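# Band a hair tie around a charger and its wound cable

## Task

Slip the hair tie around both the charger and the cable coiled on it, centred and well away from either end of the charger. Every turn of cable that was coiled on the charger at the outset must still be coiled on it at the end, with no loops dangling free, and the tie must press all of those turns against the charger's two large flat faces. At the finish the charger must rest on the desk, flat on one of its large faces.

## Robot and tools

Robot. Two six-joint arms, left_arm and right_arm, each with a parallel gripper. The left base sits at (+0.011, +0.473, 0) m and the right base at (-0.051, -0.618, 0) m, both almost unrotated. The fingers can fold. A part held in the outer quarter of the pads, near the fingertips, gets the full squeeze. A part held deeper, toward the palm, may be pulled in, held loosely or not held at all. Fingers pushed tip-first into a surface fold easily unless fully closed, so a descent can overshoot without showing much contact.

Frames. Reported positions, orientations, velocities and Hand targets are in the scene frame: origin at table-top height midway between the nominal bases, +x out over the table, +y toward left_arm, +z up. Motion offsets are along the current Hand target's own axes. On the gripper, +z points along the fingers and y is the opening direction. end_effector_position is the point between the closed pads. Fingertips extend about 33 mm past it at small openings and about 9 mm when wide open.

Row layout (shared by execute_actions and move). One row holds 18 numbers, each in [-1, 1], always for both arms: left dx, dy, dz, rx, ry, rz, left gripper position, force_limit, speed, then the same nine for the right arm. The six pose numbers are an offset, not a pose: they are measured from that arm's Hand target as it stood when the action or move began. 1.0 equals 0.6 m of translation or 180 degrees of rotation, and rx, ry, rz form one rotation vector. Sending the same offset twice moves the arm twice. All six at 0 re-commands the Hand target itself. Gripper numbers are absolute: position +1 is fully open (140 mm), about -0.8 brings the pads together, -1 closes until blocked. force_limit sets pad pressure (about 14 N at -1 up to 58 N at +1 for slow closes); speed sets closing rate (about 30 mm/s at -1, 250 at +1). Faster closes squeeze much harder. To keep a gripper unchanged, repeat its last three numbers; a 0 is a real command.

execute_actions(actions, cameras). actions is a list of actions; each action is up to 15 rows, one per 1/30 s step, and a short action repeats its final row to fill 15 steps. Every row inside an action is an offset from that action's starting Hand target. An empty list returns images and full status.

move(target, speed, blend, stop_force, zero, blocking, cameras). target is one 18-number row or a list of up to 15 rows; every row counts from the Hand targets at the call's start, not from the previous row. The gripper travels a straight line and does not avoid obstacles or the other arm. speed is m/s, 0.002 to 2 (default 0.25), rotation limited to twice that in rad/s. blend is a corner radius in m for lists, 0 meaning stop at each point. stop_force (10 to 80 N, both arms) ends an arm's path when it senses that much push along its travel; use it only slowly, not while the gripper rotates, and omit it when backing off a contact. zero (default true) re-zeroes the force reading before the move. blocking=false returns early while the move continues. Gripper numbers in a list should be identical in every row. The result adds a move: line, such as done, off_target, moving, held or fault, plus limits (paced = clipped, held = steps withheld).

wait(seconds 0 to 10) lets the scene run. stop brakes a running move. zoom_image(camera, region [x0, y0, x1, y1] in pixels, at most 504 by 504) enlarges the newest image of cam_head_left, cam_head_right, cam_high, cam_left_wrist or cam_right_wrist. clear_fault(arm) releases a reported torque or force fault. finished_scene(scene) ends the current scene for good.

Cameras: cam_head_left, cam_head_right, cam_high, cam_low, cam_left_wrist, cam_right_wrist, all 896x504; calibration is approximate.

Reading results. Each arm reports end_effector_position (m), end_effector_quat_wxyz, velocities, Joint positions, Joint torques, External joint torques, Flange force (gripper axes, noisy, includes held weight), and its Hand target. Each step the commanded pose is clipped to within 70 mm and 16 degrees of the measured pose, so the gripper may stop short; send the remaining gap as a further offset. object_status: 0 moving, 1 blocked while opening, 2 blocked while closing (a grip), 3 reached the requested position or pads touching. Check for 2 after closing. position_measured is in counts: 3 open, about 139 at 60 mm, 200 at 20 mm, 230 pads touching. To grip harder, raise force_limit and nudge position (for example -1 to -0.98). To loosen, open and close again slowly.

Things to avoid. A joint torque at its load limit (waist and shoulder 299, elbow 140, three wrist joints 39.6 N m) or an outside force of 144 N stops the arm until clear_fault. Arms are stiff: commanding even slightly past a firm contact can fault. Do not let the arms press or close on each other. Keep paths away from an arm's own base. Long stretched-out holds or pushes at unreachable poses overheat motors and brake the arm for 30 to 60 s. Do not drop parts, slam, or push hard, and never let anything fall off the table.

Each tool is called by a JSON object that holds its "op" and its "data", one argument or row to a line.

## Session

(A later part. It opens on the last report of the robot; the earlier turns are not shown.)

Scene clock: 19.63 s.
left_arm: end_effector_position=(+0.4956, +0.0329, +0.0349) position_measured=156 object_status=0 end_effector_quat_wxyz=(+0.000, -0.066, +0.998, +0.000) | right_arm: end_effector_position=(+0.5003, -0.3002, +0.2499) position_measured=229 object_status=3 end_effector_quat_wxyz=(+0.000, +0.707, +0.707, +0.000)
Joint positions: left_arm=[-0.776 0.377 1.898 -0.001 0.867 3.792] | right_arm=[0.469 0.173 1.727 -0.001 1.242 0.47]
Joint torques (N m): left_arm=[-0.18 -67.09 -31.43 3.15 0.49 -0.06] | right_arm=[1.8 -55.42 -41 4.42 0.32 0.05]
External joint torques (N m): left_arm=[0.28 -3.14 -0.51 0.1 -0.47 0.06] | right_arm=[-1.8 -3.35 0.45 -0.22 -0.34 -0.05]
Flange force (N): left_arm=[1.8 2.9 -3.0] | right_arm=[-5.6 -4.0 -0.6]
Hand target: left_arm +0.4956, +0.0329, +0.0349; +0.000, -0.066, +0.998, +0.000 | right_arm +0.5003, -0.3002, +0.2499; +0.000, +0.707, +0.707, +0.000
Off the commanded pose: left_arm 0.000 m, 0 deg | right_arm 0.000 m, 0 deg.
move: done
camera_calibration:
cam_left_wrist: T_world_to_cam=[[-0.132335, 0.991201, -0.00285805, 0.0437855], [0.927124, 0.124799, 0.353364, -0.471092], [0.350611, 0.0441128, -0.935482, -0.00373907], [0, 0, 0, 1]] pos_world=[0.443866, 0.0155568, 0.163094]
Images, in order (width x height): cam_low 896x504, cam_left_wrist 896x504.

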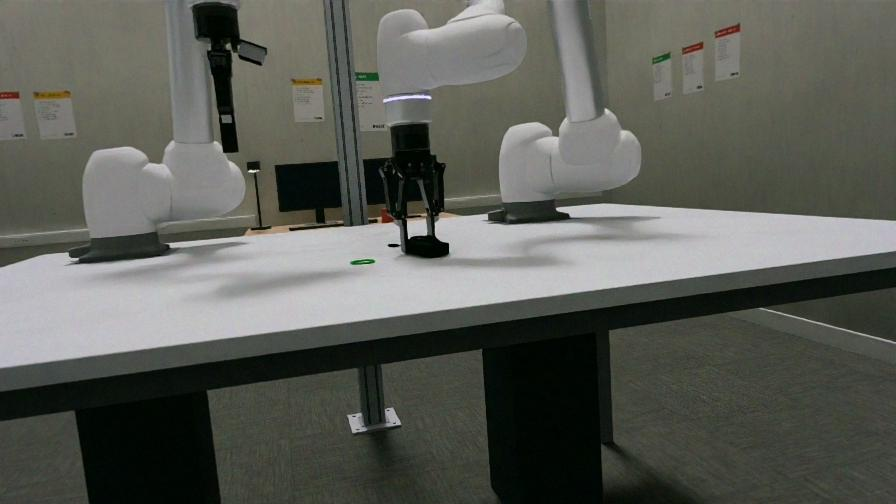

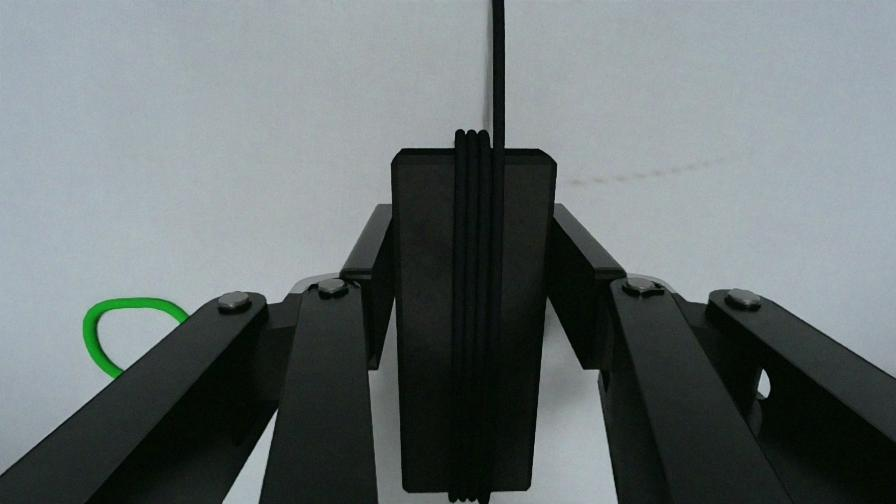

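{"op": "wait", "data": {
  "seconds": 0.6
}}

{"op": "move", "data": {
  "target": [
    [0,0,-0.07,0,0,0,-1,0.3,-1,0,0,0,0,0,0,-0.8,-1,0],
    [0.0475,0.22,-0.3585,0,0,0.5421,-1,0.3,-1,0.3,0.115,0.05,0,0,0,-0.8,-1,0]
  ],
  "speed": [0.12,0.3],
  "blend": [0.01,0],
  "cameras": ["all"]
}}

Scene clock: 20.87 s.
left_arm: end_effector_position=(+0.4956, +0.0329, +0.0349) position_measured=156 object_status=2 end_effector_quat_wxyz=(+0.000, -0.066, +0.998, +0.000) | right_arm: end_effector_position=(+0.5003, -0.3002, +0.2499) position_measured=229 object_status=3 end_effector_quat_wxyz=(+0.000, +0.707, +0.707, +0.000)
Joint positions: left_arm=[-0.776 0.377 1.898 -0.001 0.867 3.792] | right_arm=[0.469 0.173 1.727 -0.001 1.242 0.47]
Joint torques (N m): left_arm=[-0.74 -67.35 -31.37 3.15 0.46 -0.11] | right_arm=[1.67 -55.69 -41 4.41 0.29 0.11]
External joint torques (N m): left_arm=[0.82 -2.7 -0.47 0.1 -0.43 0.11] | right_arm=[-1.83 -3.11 0.33 -0.2 -0.32 -0.1]
Flange force (N): left_arm=[0.7 3.1 -2.5] | right_arm=[-5.5 -3.4 -0.6]
Hand target: left_arm +0.4956, +0.0329, +0.0349; +0.000, -0.066, +0.998, +0.000 | right_arm +0.5003, -0.3002, +0.2499; +0.000, +0.707, +0.707, +0.000
Tool commands: left_gripper/position=-1.0 left_gripper/force_limit=+0.3 left_gripper/speed=-1.0 right_gripper/position=-0.8 right_gripper/force_limit=-1.0 right_gripper/speed=+0.0
Off the commanded pose: left_arm 0.000 m, 0 deg | right_arm 0.000 m, 0 deg.
wait: 0.60 s; at rest from the start

Scene clock: 24.60 s.
left_arm: end_effector_position=(+0.4502, +0.1601, +0.2500) position_measured=156 object_status=2 end_effector_quat_wxyz=(+0.000, +0.707, +0.707, +0.000) | right_arm: end_effector_position=(+0.5694, -0.1202, +0.2198) position_measured=229 object_status=3 end_effector_quat_wxyz=(+0.000, +0.707, +0.707, +0.000)
Joint positions: left_arm=[-0.669 0.021 1.896 -0.001 1.225 5.601] | right_arm=[0.633 0.433 1.434 -0.001 1.275 0.634]
Joint torques (N m): left_arm=[-0.91 -42.17 -41.83 3.9 0.45 -0.09] | right_arm=[1.87 -81.45 -41.45 4.47 0.27 0.1]
External joint torques (N m): left_arm=[0.98 0.22 2.45 0.19 -0.42 0.09] | right_arm=[-1.88 -3.62 0.56 -0.24 -0.31 -0.1]
Flange force (N): left_arm=[3.7 -1.7 4.1] | right_arm=[-6.5 -4.1 -0.6]
Hand target: left_arm +0.4502, +0.1601, +0.2500; +0.000, +0.707, +0.707, +0.000 | right_arm +0.5694, -0.1203, +0.2197; +0.000, +0.707, +0.707, +0.000
Off the commanded pose: left_arm 0.000 m, 0 deg | right_arm 0.000 m, 0 deg.
move: done
camera_calibration:
cam_left_wrist: T_world_to_cam=[[0.999995, 0.000435214, -0.00324465, -0.438756], [0.00155741, -0.935027, 0.354573, 0.0651842], [-0.00287952, -0.354576, -0.935023, 0.43061], [0, 0, 0, 1]] pos_world=[0.439893, 0.213824, 0.378094]
cam_right_wrist: T_world_to_cam=[[0.999957, -0.00848884, 0.0036929, -0.562126], [-0.00924891, -0.933113, 0.359465, -0.182721], [0.00039445, -0.359484, -0.933151, 0.304165], [0, 0, 0, 1]] pos_world=[0.560292, -0.0659284, 0.35159]

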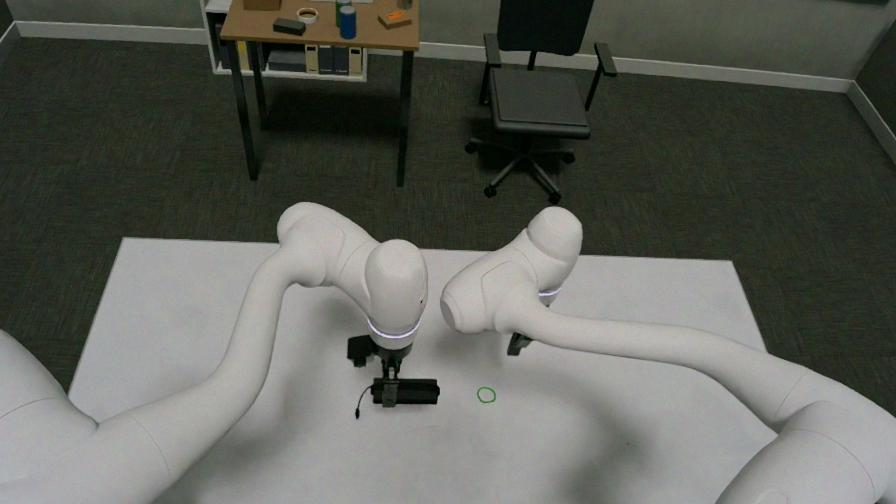

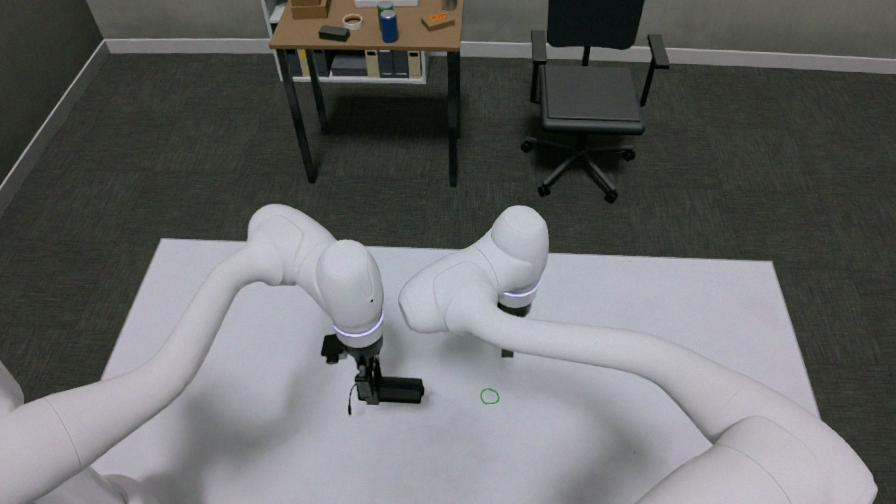

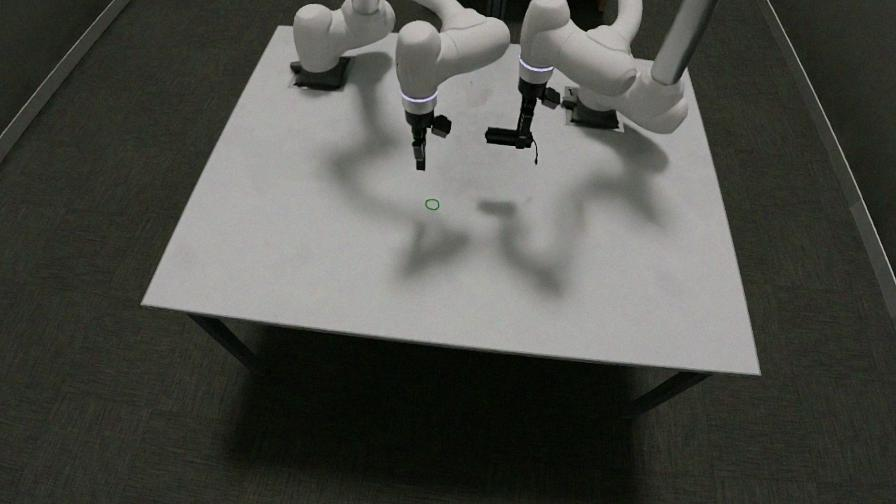

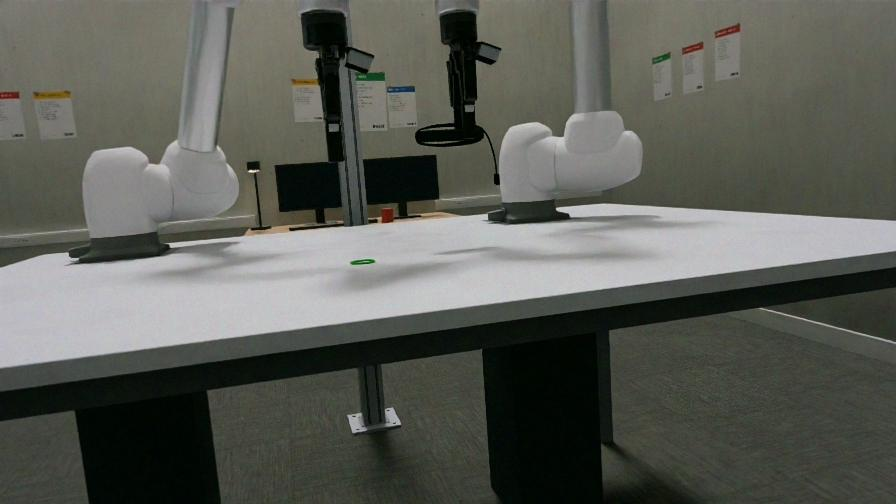

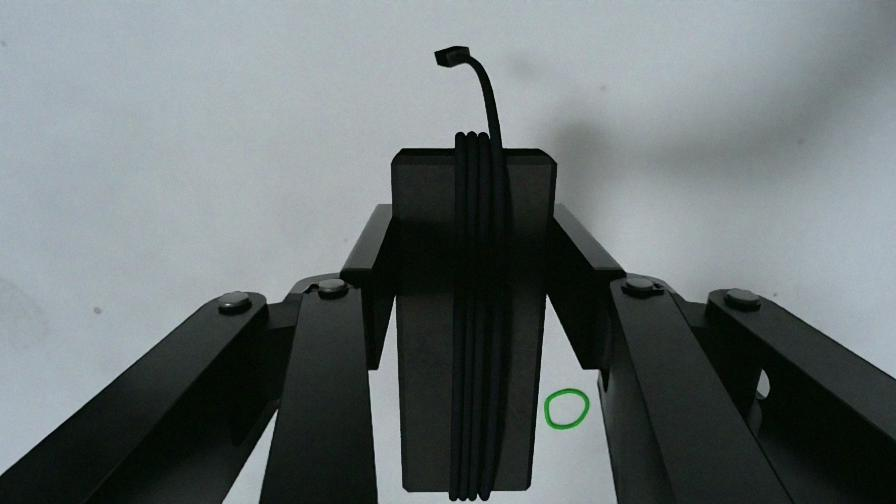

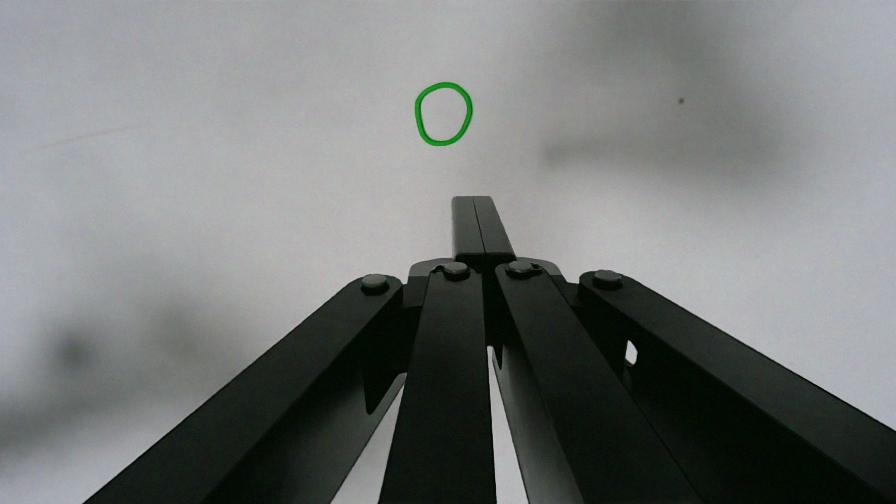

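{"op": "zoom_image", "data": {
  "camera": "cam_low",
  "region": [390, 60, 540, 200]
}}

{"op": "zoom_image", "data": {
  "camera": "cam_left_wrist",
  "region": [370, 120, 600, 504]
}}

{"op": "zoom_image", "data": {
  "camera": "cam_right_wrist",
  "region": [380, 60, 580, 260]
}}

{"op": "zoom_image", "data": {
  "camera": "cam_head_right",
  "region": [310, 320, 530, 440]
}}

Scaled by 3.360 from the camera's 896x504 image, which has a finer 1280x720 frame.

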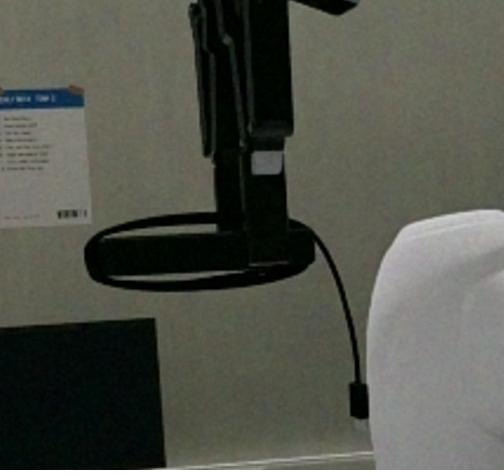

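Scaled by 1.312 from the camera's 896x504 image, which has a finer 1280x720 frame.

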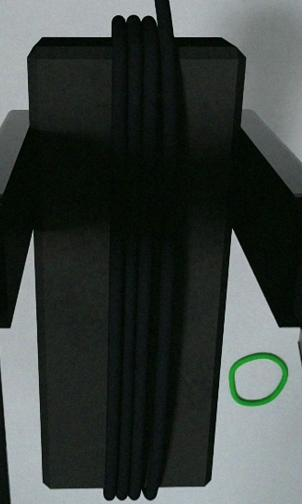

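Scaled by 2.520 from the camera's 896x504 image, which has a finer 1280x720 frame.

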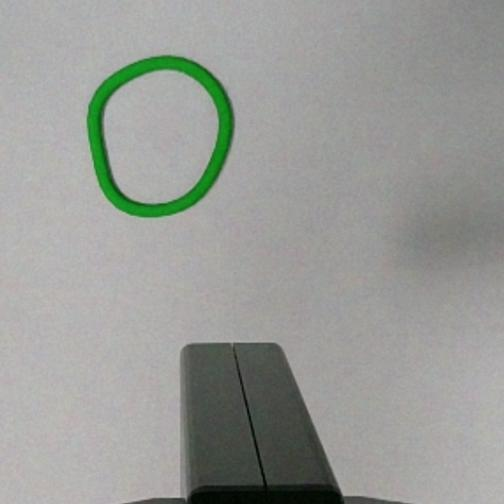

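Scaled by 2.291 from the camera's 896x504 image, which has a finer 1280x720 frame.

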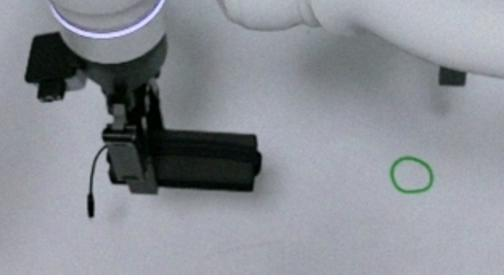

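{"op": "move", "data": {
  "target": [0,0,0,0,0,0,-1,0.3,-1,0.0522,-0.0178,0.2662,0,0,0,-0.8,-1,0],
  "speed": 0.25,
  "cameras": ["cam_right_wrist","cam_low"]
}}

{"op": "zoom_image", "data": {
  "camera": "cam_low",
  "region": [310, 180, 450, 280]
}}

Scene clock: 26.97 s.
left_arm: end_effector_position=(+0.4502, +0.1601, +0.2500) position_measured=156 object_status=2 end_effector_quat_wxyz=(+0.000, +0.707, +0.707, +0.000) | right_arm: end_effector_position=(+0.5588, -0.0890, +0.0601) position_measured=229 object_status=3 end_effector_quat_wxyz=(+0.000, +0.707, +0.707, +0.000)
Joint positions: left_arm=[-0.669 0.021 1.896 -0.001 1.225 5.601] | right_arm=[0.672 0.555 1.554 -0.001 1.032 0.673]
Joint torques (N m): left_arm=[-0.76 -42.01 -41.75 3.95 0.51 -0.08] | right_arm=[1.68 -88.65 -37.46 3.96 0.21 0.06]
External joint torques (N m): left_arm=[0.76 0.64 2.58 0.11 -0.48 0.08] | right_arm=[-1.66 -3.99 0.72 -0.16 -0.24 -0.06]
Flange force (N): left_arm=[3.1 -1.7 4.7] | right_arm=[-6.5 -4.3 -2.4]
Hand target: left_arm +0.4502, +0.1601, +0.2500; +0.000, +0.707, +0.707, +0.000 | right_arm +0.5588, -0.0890, +0.0600; +0.000, +0.707, +0.707, +0.000
Off the commanded pose: left_arm 0.000 m, 0 deg | right_arm 0.000 m, 0 deg.
move: done
camera_calibration:
cam_right_wrist: T_world_to_cam=[[0.999957, -0.00848959, 0.00369221, -0.550671], [-0.00924932, -0.933146, 0.359378, -0.0961901], [0.000394398, -0.359397, -0.933185, 0.166407], [0, 0, 0, 1]] pos_world=[0.549692, -0.0346284, 0.19189]
Images, in order (width x height): cam_low 896x504, cam_right_wrist 896x504.

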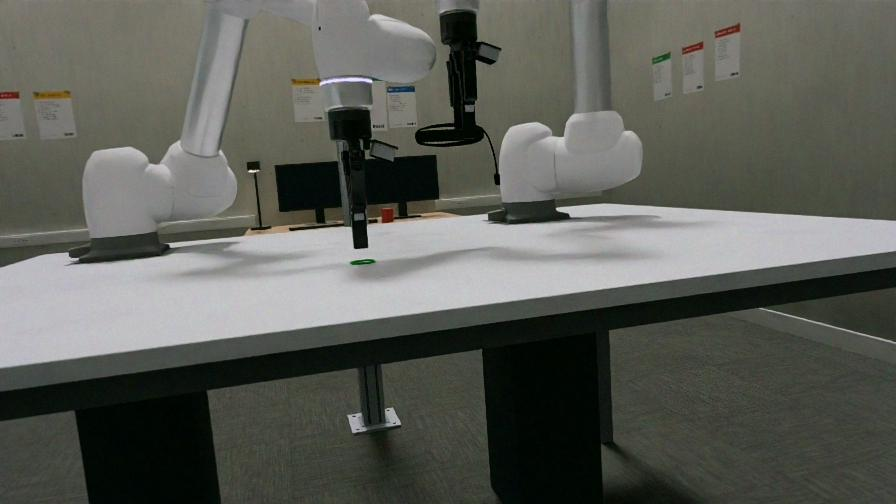

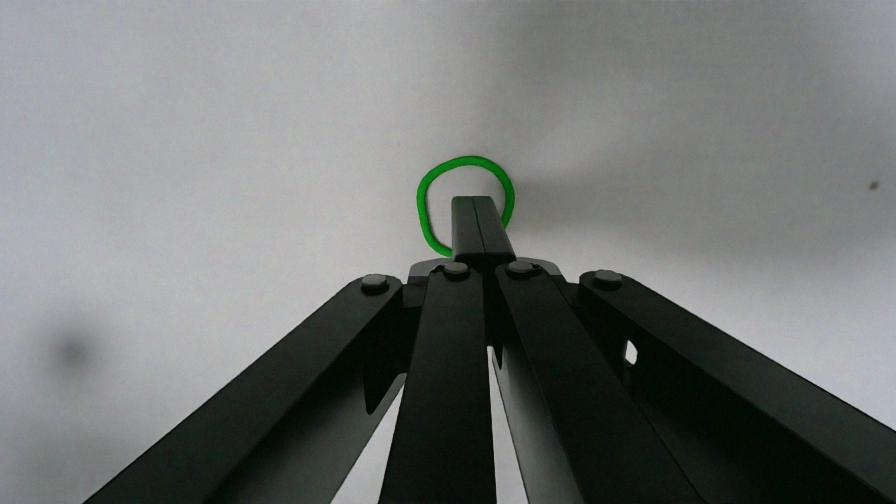

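Scaled by 3.600 from the camera's 896x504 image, which has a finer 1280x720 frame.

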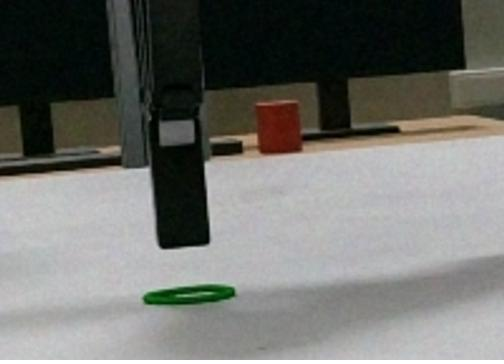

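{"op": "move", "data": {
  "target": [0,0,0,0,0,0,-1,0.3,-1,0.001,0,0.052,0,0,0,-0.8,-1,0],
  "speed": 0.03,
  "stop_force": 10,
  "cameras": ["cam_right_wrist","cam_low"]
}}

{"op": "zoom_image", "data": {
  "camera": "cam_low",
  "region": [310, 200, 410, 280]
}}

{"op": "zoom_image", "data": {
  "camera": "cam_right_wrist",
  "region": [380, 100, 580, 300]
}}

Scene clock: 29.00 s.
left_arm: end_effector_position=(+0.4502, +0.1601, +0.2500) position_measured=156 object_status=2 end_effector_quat_wxyz=(+0.000, +0.707, +0.707, +0.000) | right_arm: end_effector_position=(+0.5589, -0.0884, +0.0322) position_measured=229 object_status=3 end_effector_quat_wxyz=(+0.000, +0.707, +0.707, +0.000)
Joint positions: left_arm=[-0.669 0.021 1.896 -0.001 1.225 5.601] | right_arm=[0.672 0.58 1.571 -0.001 0.99 0.673]
Joint torques (N m): left_arm=[-0.75 -41.75 -41.53 3.86 0.47 -0.04] | right_arm=[0.81 -45.72 -16.3 3.64 -3.43 0.06]
External joint torques (N m): left_arm=[0.66 0.61 2.35 0.2 -0.45 0.04] | right_arm=[-1.05 -48.06 -19.55 0.06 3.39 -0.06]
Flange force (N): left_arm=[2.7 -1.5 4.3] | right_arm=[-11.6 -11.2 -59.5]
Hand target: left_arm +0.4502, +0.1601, +0.2500; +0.000, +0.707, +0.707, +0.000 | right_arm +0.5589, -0.0884, +0.0322; +0.000, +0.707, +0.707, +0.000 (not the last commanded pose)
Off the commanded pose: left_arm 0.000 m, 0 deg | right_arm 0.003 m, 0 deg.
move: contact (right_arm)
camera_calibration:
cam_right_wrist: T_world_to_cam=[[0.999956, -0.00844158, 0.00410045, -0.550628], [-0.00935114, -0.933193, 0.359254, -0.0855648], [0.000793835, -0.359277, -0.933231, 0.140472], [0, 0, 0, 1]] pos_world=[0.549692, -0.0340283, 0.16409]
Images, in order (width x height): cam_low 896x504, cam_right_wrist 896x504.

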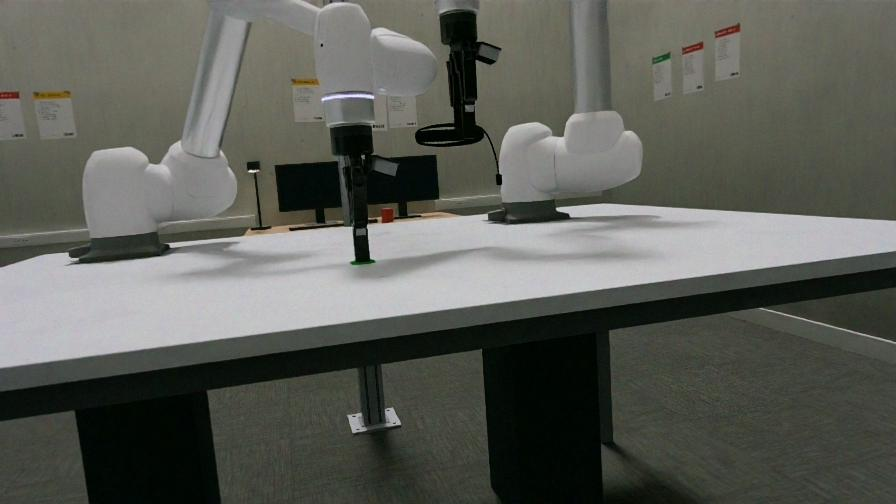

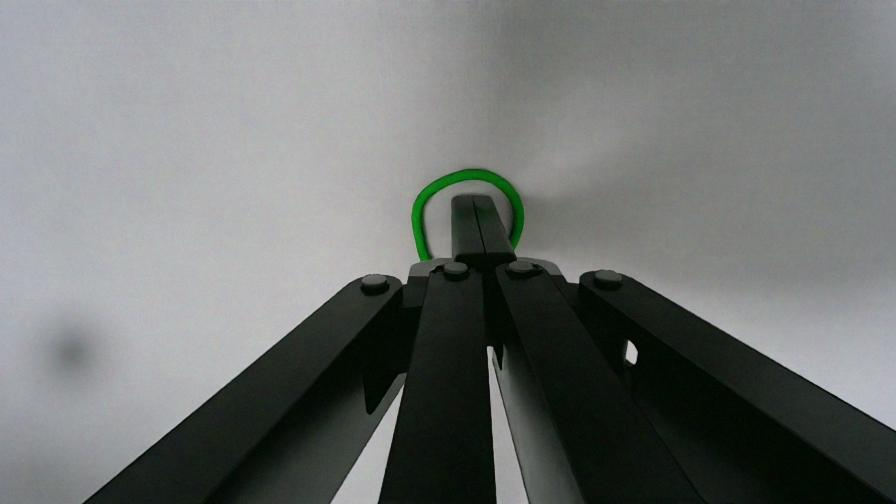

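Scaled by 5.040 from the camera's 896x504 image, which has a finer 1280x720 frame.

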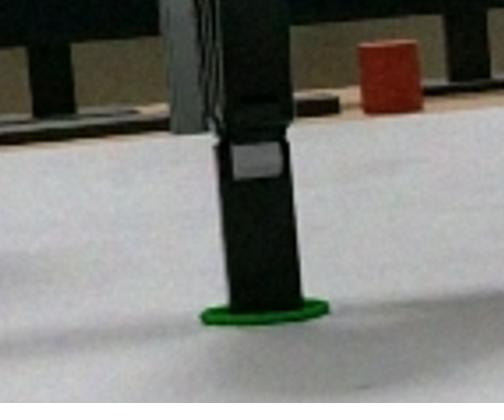

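Scaled by 2.520 from the camera's 896x504 image, which has a finer 1280x720 frame.

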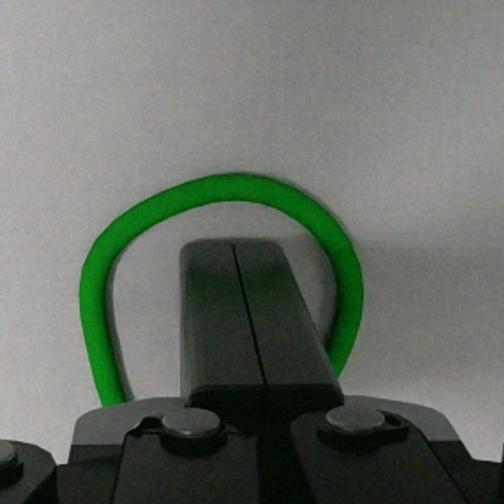

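{"op": "move", "data": {
  "target": [0,0,0,0,0,0,-1,0.3,-1,0,0,-0.0025,0,0,0,-0.8,-1,0],
  "speed": 0.03
}}

{"op": "move", "data": {
  "target": [0,0,0,0,0,0,-1,0.3,-1,0,0,0,0,0,0,-0.4,1,-0.7],
  "speed": 0.03,
  "cameras": ["cam_right_wrist","cam_low"]
}}

{"op": "zoom_image", "data": {
  "camera": "cam_low",
  "region": [310, 200, 410, 280]
}}

{"op": "zoom_image", "data": {
  "camera": "cam_right_wrist",
  "region": [340, 100, 600, 360]
}}

Scene clock: 30.03 s.
left_arm: end_effector_position=(+0.4502, +0.1601, +0.2500) position_measured=156 object_status=2 end_effector_quat_wxyz=(+0.000, +0.707, +0.707, +0.000) | right_arm: end_effector_position=(+0.5589, -0.0884, +0.0336) position_measured=229 object_status=3 end_effector_quat_wxyz=(+0.000, +0.707, +0.707, +0.000)
Joint positions: left_arm=[-0.669 0.021 1.896 -0.001 1.225 5.601] | right_arm=[0.672 0.578 1.571 -0.001 0.993 0.673]
Joint torques (N m): left_arm=[-0.21 -42.53 -41.55 3.95 0.44 -0.07] | right_arm=[1.76 -89.44 -36.15 3.94 0.33 0.07]
External joint torques (N m): left_arm=[0.19 1.1 2.3 0.12 -0.42 0.07] | right_arm=[-1.82 -3.7 0.5 -0.26 -0.35 -0.08]
Flange force (N): left_arm=[1.6 -1.4 4.4] | right_arm=[-6.1 -3.5 -2.4]
Hand target: left_arm +0.4502, +0.1601, +0.2500; +0.000, +0.707, +0.707, +0.000 | right_arm +0.5589, -0.0884, +0.0337; +0.000, +0.707, +0.707, +0.000
Off the commanded pose: left_arm 0.000 m, 0 deg | right_arm 0.000 m, 0 deg.
move: done

Scene clock: 30.80 s.
left_arm: end_effector_position=(+0.4502, +0.1601, +0.2500) position_measured=156 object_status=2 end_effector_quat_wxyz=(+0.000, +0.707, +0.707, +0.000) | right_arm: end_effector_position=(+0.5590, -0.0884, +0.0337) position_measured=179 object_status=0 end_effector_quat_wxyz=(+0.000, +0.707, +0.707, +0.000)
Joint positions: left_arm=[-0.669 0.021 1.896 -0.001 1.225 5.601] | right_arm=[0.672 0.578 1.57 -0.001 0.993 0.673]
Joint torques (N m): left_arm=[-1.31 -41.63 -41.48 3.93 0.45 -0.08] | right_arm=[2.12 -84.38 -33.29 3.98 0.37 0.04]
External joint torques (N m): left_arm=[1.23 0.59 2.29 0.13 -0.44 0.08] | right_arm=[-2.2 -9.17 -2.54 -0.28 -0.41 -0.04]
Flange force (N): left_arm=[3.5 -0.8 4.2] | right_arm=[-6.7 -3.5 -9.0]
Hand target: left_arm +0.4502, +0.1601, +0.2500; +0.000, +0.707, +0.707, +0.000 | right_arm +0.5589, -0.0884, +0.0337; +0.000, +0.707, +0.707, +0.000
Off the commanded pose: left_arm 0.000 m, 0 deg | right_arm 0.000 m, 0 deg.
move: done
camera_calibration:
cam_right_wrist: T_world_to_cam=[[0.999956, -0.00844189, 0.00410056, -0.550735], [-0.00935146, -0.933193, 0.359254, -0.0861026], [0.000793833, -0.359277, -0.933231, 0.141872], [0, 0, 0, 1]] pos_world=[0.549792, -0.0340283, 0.16559]
Images, in order (width x height): cam_low 896x504, cam_right_wrist 896x504.

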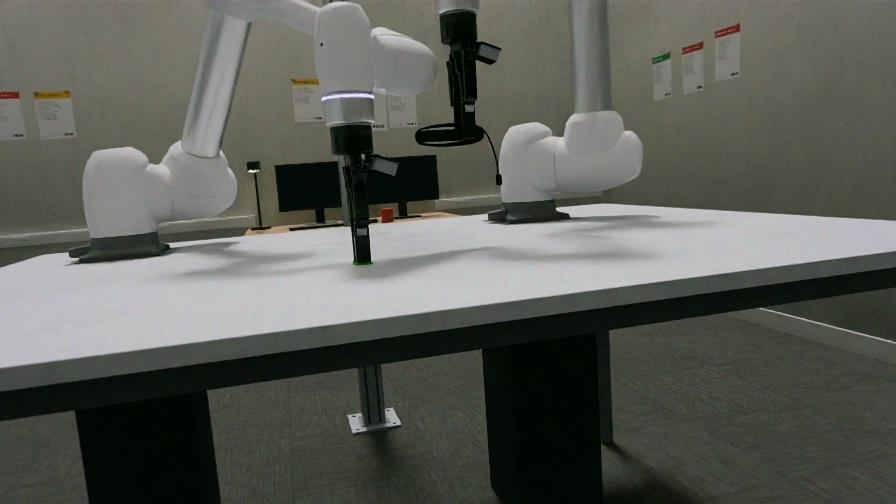

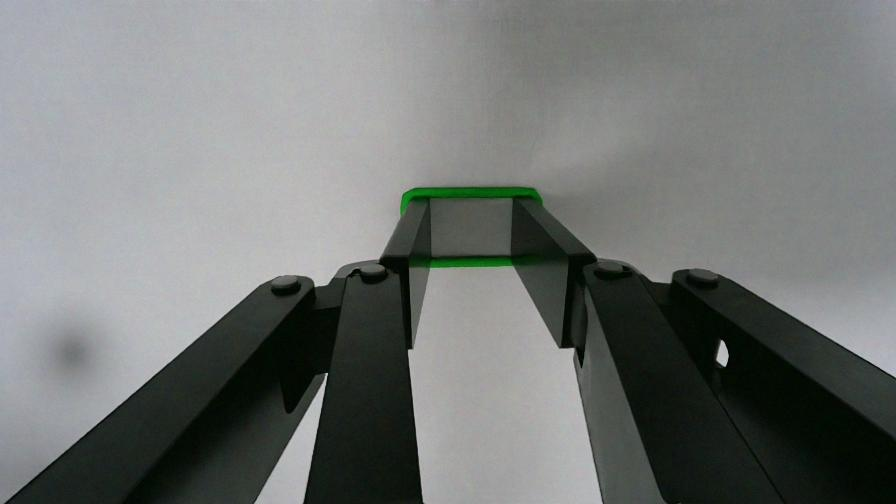

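Scaled by 5.040 from the camera's 896x504 image, which has a finer 1280x720 frame.

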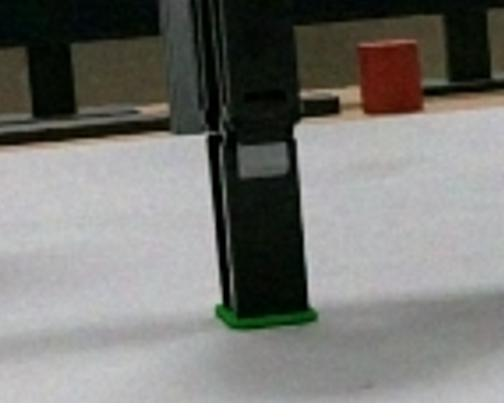

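Scaled by 1.938 from the camera's 896x504 image, which has a finer 1280x720 frame.

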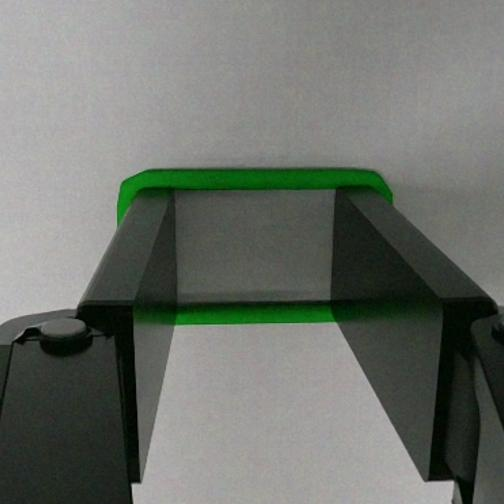

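{"op": "move", "data": {
  "target": [
    [0,0,0,0,0,0,-1,0.3,-1,0,0,0,0,0,0,-0.3,1,-0.7],
    [0,0,0,0,0,0,-1,0.3,-1,0,0,-0.06,0,0,0,-0.3,1,-0.7]
  ],
  "speed": 0.04,
  "cameras": ["cam_right_wrist","cam_low"]
}}

{"op": "zoom_image", "data": {
  "camera": "cam_low",
  "region": [310, 180, 410, 280]
}}

{"op": "zoom_image", "data": {
  "camera": "cam_right_wrist",
  "region": [340, 100, 600, 360]
}}

Scene clock: 32.87 s.
left_arm: end_effector_position=(+0.4502, +0.1601, +0.2500) position_measured=156 object_status=2 end_effector_quat_wxyz=(+0.000, +0.707, +0.707, +0.000) | right_arm: end_effector_position=(+0.5589, -0.0884, +0.0696) position_measured=167 object_status=3 end_effector_quat_wxyz=(+0.000, +0.707, +0.707, +0.000)
Joint positions: left_arm=[-0.669 0.021 1.896 -0.001 1.225 5.601] | right_arm=[0.672 0.548 1.546 -0.001 1.047 0.673]
Joint torques (N m): left_arm=[-0.33 -41.54 -41.76 3.9 0.47 0.01] | right_arm=[2.01 -87.16 -37.79 4.02 0.19 0.1]
External joint torques (N m): left_arm=[0.29 0.45 2.6 0.16 -0.45 -0.01] | right_arm=[-1.93 -5.05 0.7 -0.18 -0.23 -0.1]
Flange force (N): left_arm=[2.5 -2.6 4.5] | right_arm=[-7.8 -5.2 -3.2]
Hand target: left_arm +0.4502, +0.1601, +0.2500; +0.000, +0.707, +0.707, +0.000 | right_arm +0.5589, -0.0884, +0.0697; +0.000, +0.707, +0.707, +0.000
Off the commanded pose: left_arm 0.000 m, 0 deg | right_arm 0.000 m, 0 deg.
move: done
camera_calibration:
cam_right_wrist: T_world_to_cam=[[0.999955, -0.00857046, 0.00404224, -0.550874], [-0.0094505, -0.933192, 0.359255, -0.0989455], [0.00069321, -0.359277, -0.933231, 0.17543], [0, 0, 0, 1]] pos_world=[0.549793, -0.0340283, 0.20149]
Images, in order (width x height): cam_low 896x504, cam_right_wrist 896x504.

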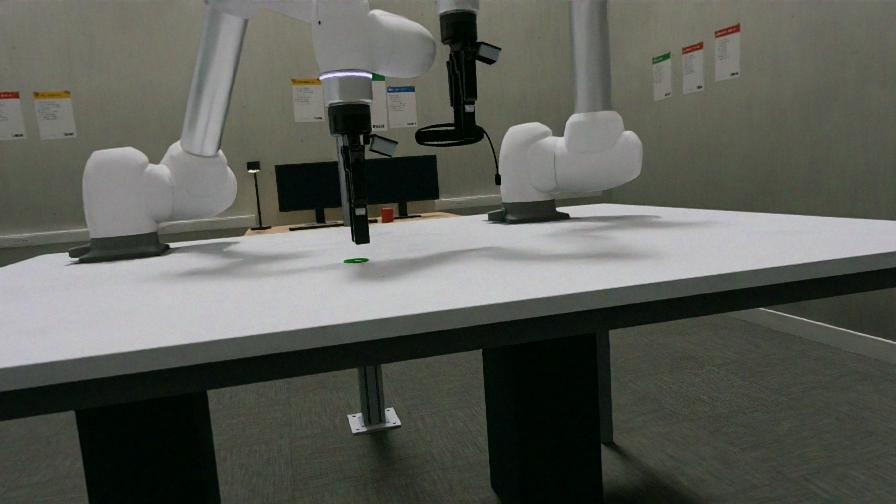

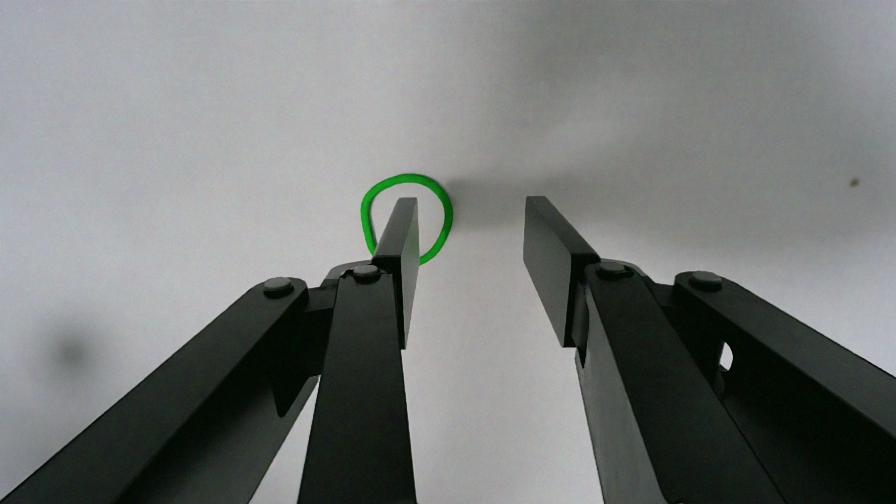

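Scaled by 5.040 from the camera's 896x504 image, which has a finer 1280x720 frame.

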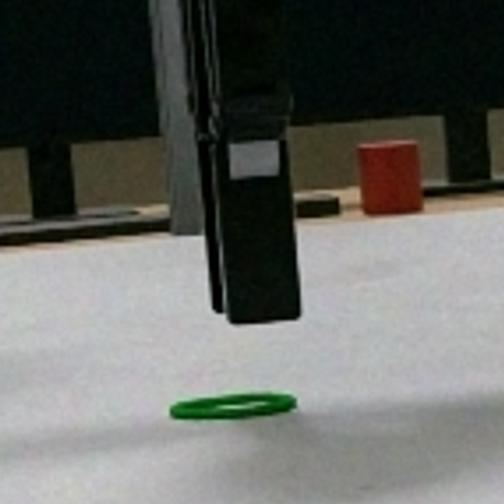

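Scaled by 1.938 from the camera's 896x504 image, which has a finer 1280x720 frame.

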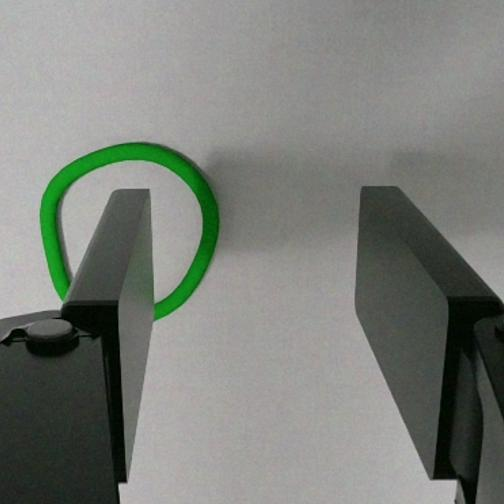

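{"op": "move", "data": {
  "target": [
    [0,0,0,0,0,0,-1,0.3,-1,-0.0133,-0.01,0,0,0,0,-0.3,1,-0.7],
    [0,0,0,0,0,0,-1,0.3,-1,-0.0133,-0.01,0.0592,0,0,0,-0.3,1,-0.7]
  ],
  "speed": [0.1,0.05],
  "cameras": ["cam_right_wrist","cam_low"]
}}

{"op": "zoom_image", "data": {
  "camera": "cam_right_wrist",
  "region": [340, 100, 600, 360]
}}

{"op": "zoom_image", "data": {
  "camera": "cam_low",
  "region": [310, 180, 410, 280]
}}

Scene clock: 40.40 s.
left_arm: end_effector_position=(+0.4502, +0.1601, +0.2500) position_measured=156 object_status=2 end_effector_quat_wxyz=(+0.000, +0.707, +0.707, +0.000) | right_arm: end_effector_position=(+0.5529, -0.0964, +0.0342) position_measured=167 object_status=3 end_effector_quat_wxyz=(+0.000, +0.707, +0.707, +0.000)
Joint positions: left_arm=[-0.669 0.021 1.896 -0.001 1.225 5.601] | right_arm=[0.669 0.565 1.593 -0.001 0.984 0.67]
Joint torques (N m): left_arm=[-0.86 -41.88 -41.75 3.94 0.55 -0.06] | right_arm=[1.62 -88.68 -36.62 3.91 0.31 0.08]
External joint torques (N m): left_arm=[0.79 1.06 2.68 0.1 -0.54 0.06] | right_arm=[-1.51 -3.79 0.81 -0.21 -0.35 -0.08]
Flange force (N): left_arm=[2.8 -1.2 5.1] | right_arm=[-6.3 -4.3 -2.4]
Hand target: left_arm +0.4502, +0.1601, +0.2500; +0.000, +0.707, +0.707, +0.000 | right_arm +0.5529, -0.0964, +0.0342; +0.000, +0.707, +0.707, +0.000
Off the commanded pose: left_arm 0.000 m, 0 deg | right_arm 0.000 m, 0 deg.
move: done
camera_calibration:
cam_right_wrist: T_world_to_cam=[[0.999956, -0.00844158, 0.00410045, -0.544704], [-0.00935114, -0.933193, 0.359254, -0.093805], [0.000793835, -0.359277, -0.933231, 0.139469], [0, 0, 0, 1]] pos_world=[0.543692, -0.0420283, 0.16609]
Images, in order (width x height): cam_low 896x504, cam_right_wrist 896x504.

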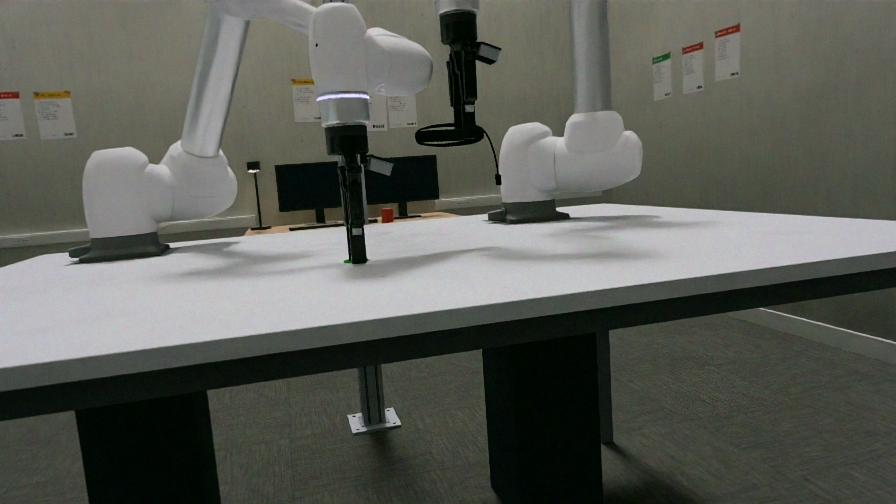

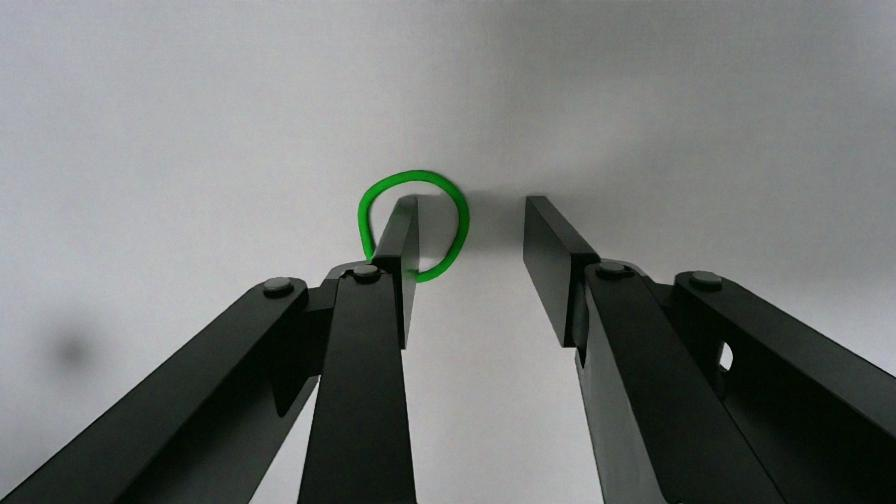

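Scaled by 1.938 from the camera's 896x504 image, which has a finer 1280x720 frame.

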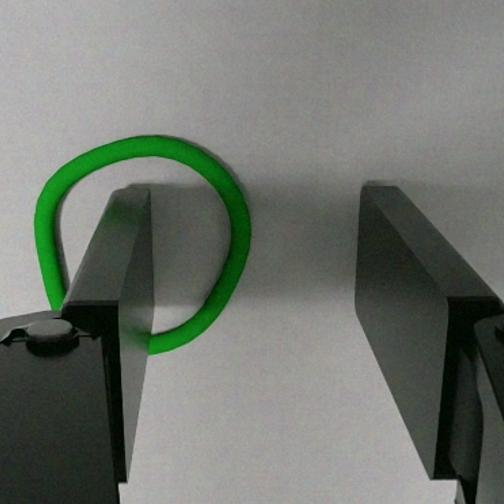

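Scaled by 5.040 from the camera's 896x504 image, which has a finer 1280x720 frame.

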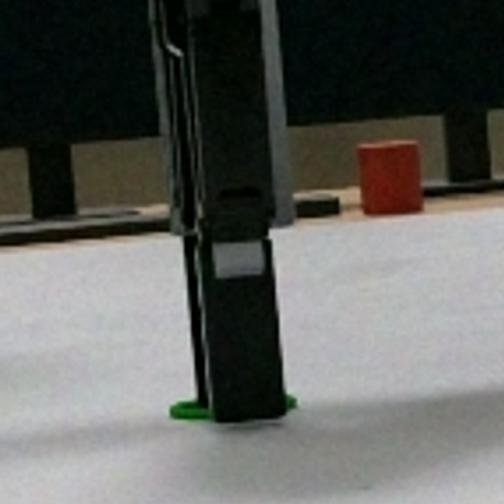

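{"op": "move", "data": {
  "target": [
    [0,0,0,0,0,0,-1,0.3,-1,0,0,0.001,0,0,0,-0.3,1,-0.7],
    [0,0,0,0,0,0,-1,0.3,-1,0,0,0.001,0,0,0,-1,-0.3,-1]
  ],
  "speed": 0.03,
  "cameras": ["cam_right_wrist","cam_low"]
}}

{"op": "zoom_image", "data": {
  "camera": "cam_right_wrist",
  "region": [340, 100, 600, 360]
}}

{"op": "zoom_image", "data": {
  "camera": "cam_low",
  "region": [310, 180, 410, 280]
}}

Scene clock: 42.90 s.
left_arm: end_effector_position=(+0.4502, +0.1601, +0.2500) position_measured=156 object_status=2 end_effector_quat_wxyz=(+0.000, +0.707, +0.707, +0.000) | right_arm: end_effector_position=(+0.5529, -0.0964, +0.0336) position_measured=226 object_status=0 end_effector_quat_wxyz=(+0.000, +0.707, +0.707, +0.000)
Joint positions: left_arm=[-0.669 0.021 1.896 -0.001 1.225 5.601] | right_arm=[0.669 0.565 1.593 -0.001 0.983 0.67]
Joint torques (N m): left_arm=[-0.59 -41.89 -41.64 3.91 0.36 -0.05] | right_arm=[1.87 -87.54 -35.97 3.88 0.26 0.06]
External joint torques (N m): left_arm=[0.63 0.24 2.38 0.15 -0.34 0.05] | right_arm=[-1.9 -4.76 0.3 -0.19 -0.29 -0.06]
Flange force (N): left_arm=[3.0 -2.1 3.9] | right_arm=[-6.7 -4.0 -3.6]
Hand target: left_arm +0.4502, +0.1601, +0.2500; +0.000, +0.707, +0.707, +0.000 | right_arm +0.5529, -0.0964, +0.0336; +0.000, +0.707, +0.707, +0.000
Off the commanded pose: left_arm 0.000 m, 0 deg | right_arm 0.000 m, 0 deg.
move: done
camera_calibration:
cam_right_wrist: T_world_to_cam=[[0.999956, -0.00844158, 0.00410045, -0.544701], [-0.00935114, -0.933193, 0.359254, -0.0935535], [0.000793835, -0.359277, -0.933231, 0.138816], [0, 0, 0, 1]] pos_world=[0.543692, -0.0420283, 0.16539]
Images, in order (width x height): cam_low 896x504, cam_right_wrist 896x504.

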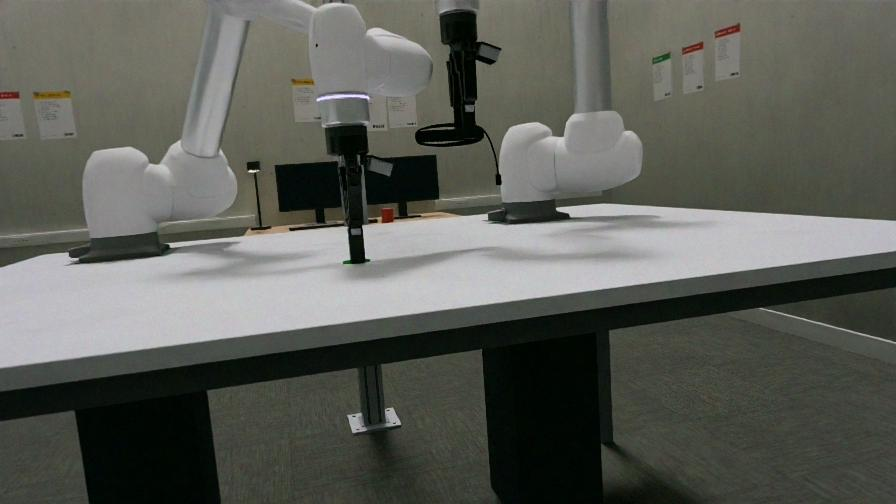

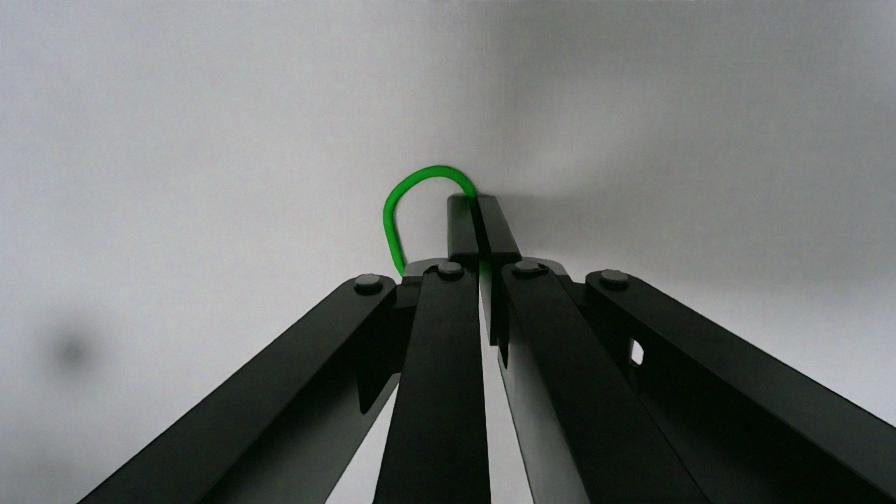

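Scaled by 1.938 from the camera's 896x504 image, which has a finer 1280x720 frame.

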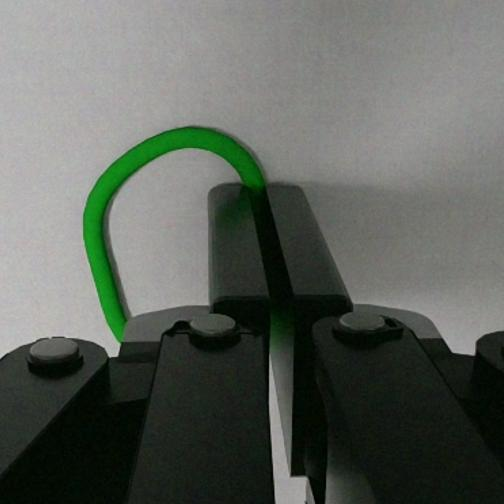

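Scaled by 5.040 from the camera's 896x504 image, which has a finer 1280x720 frame.

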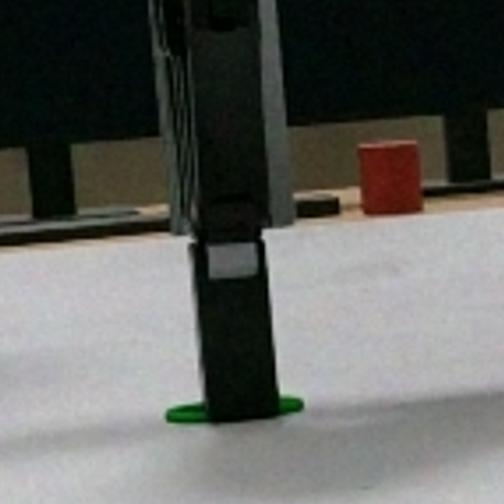

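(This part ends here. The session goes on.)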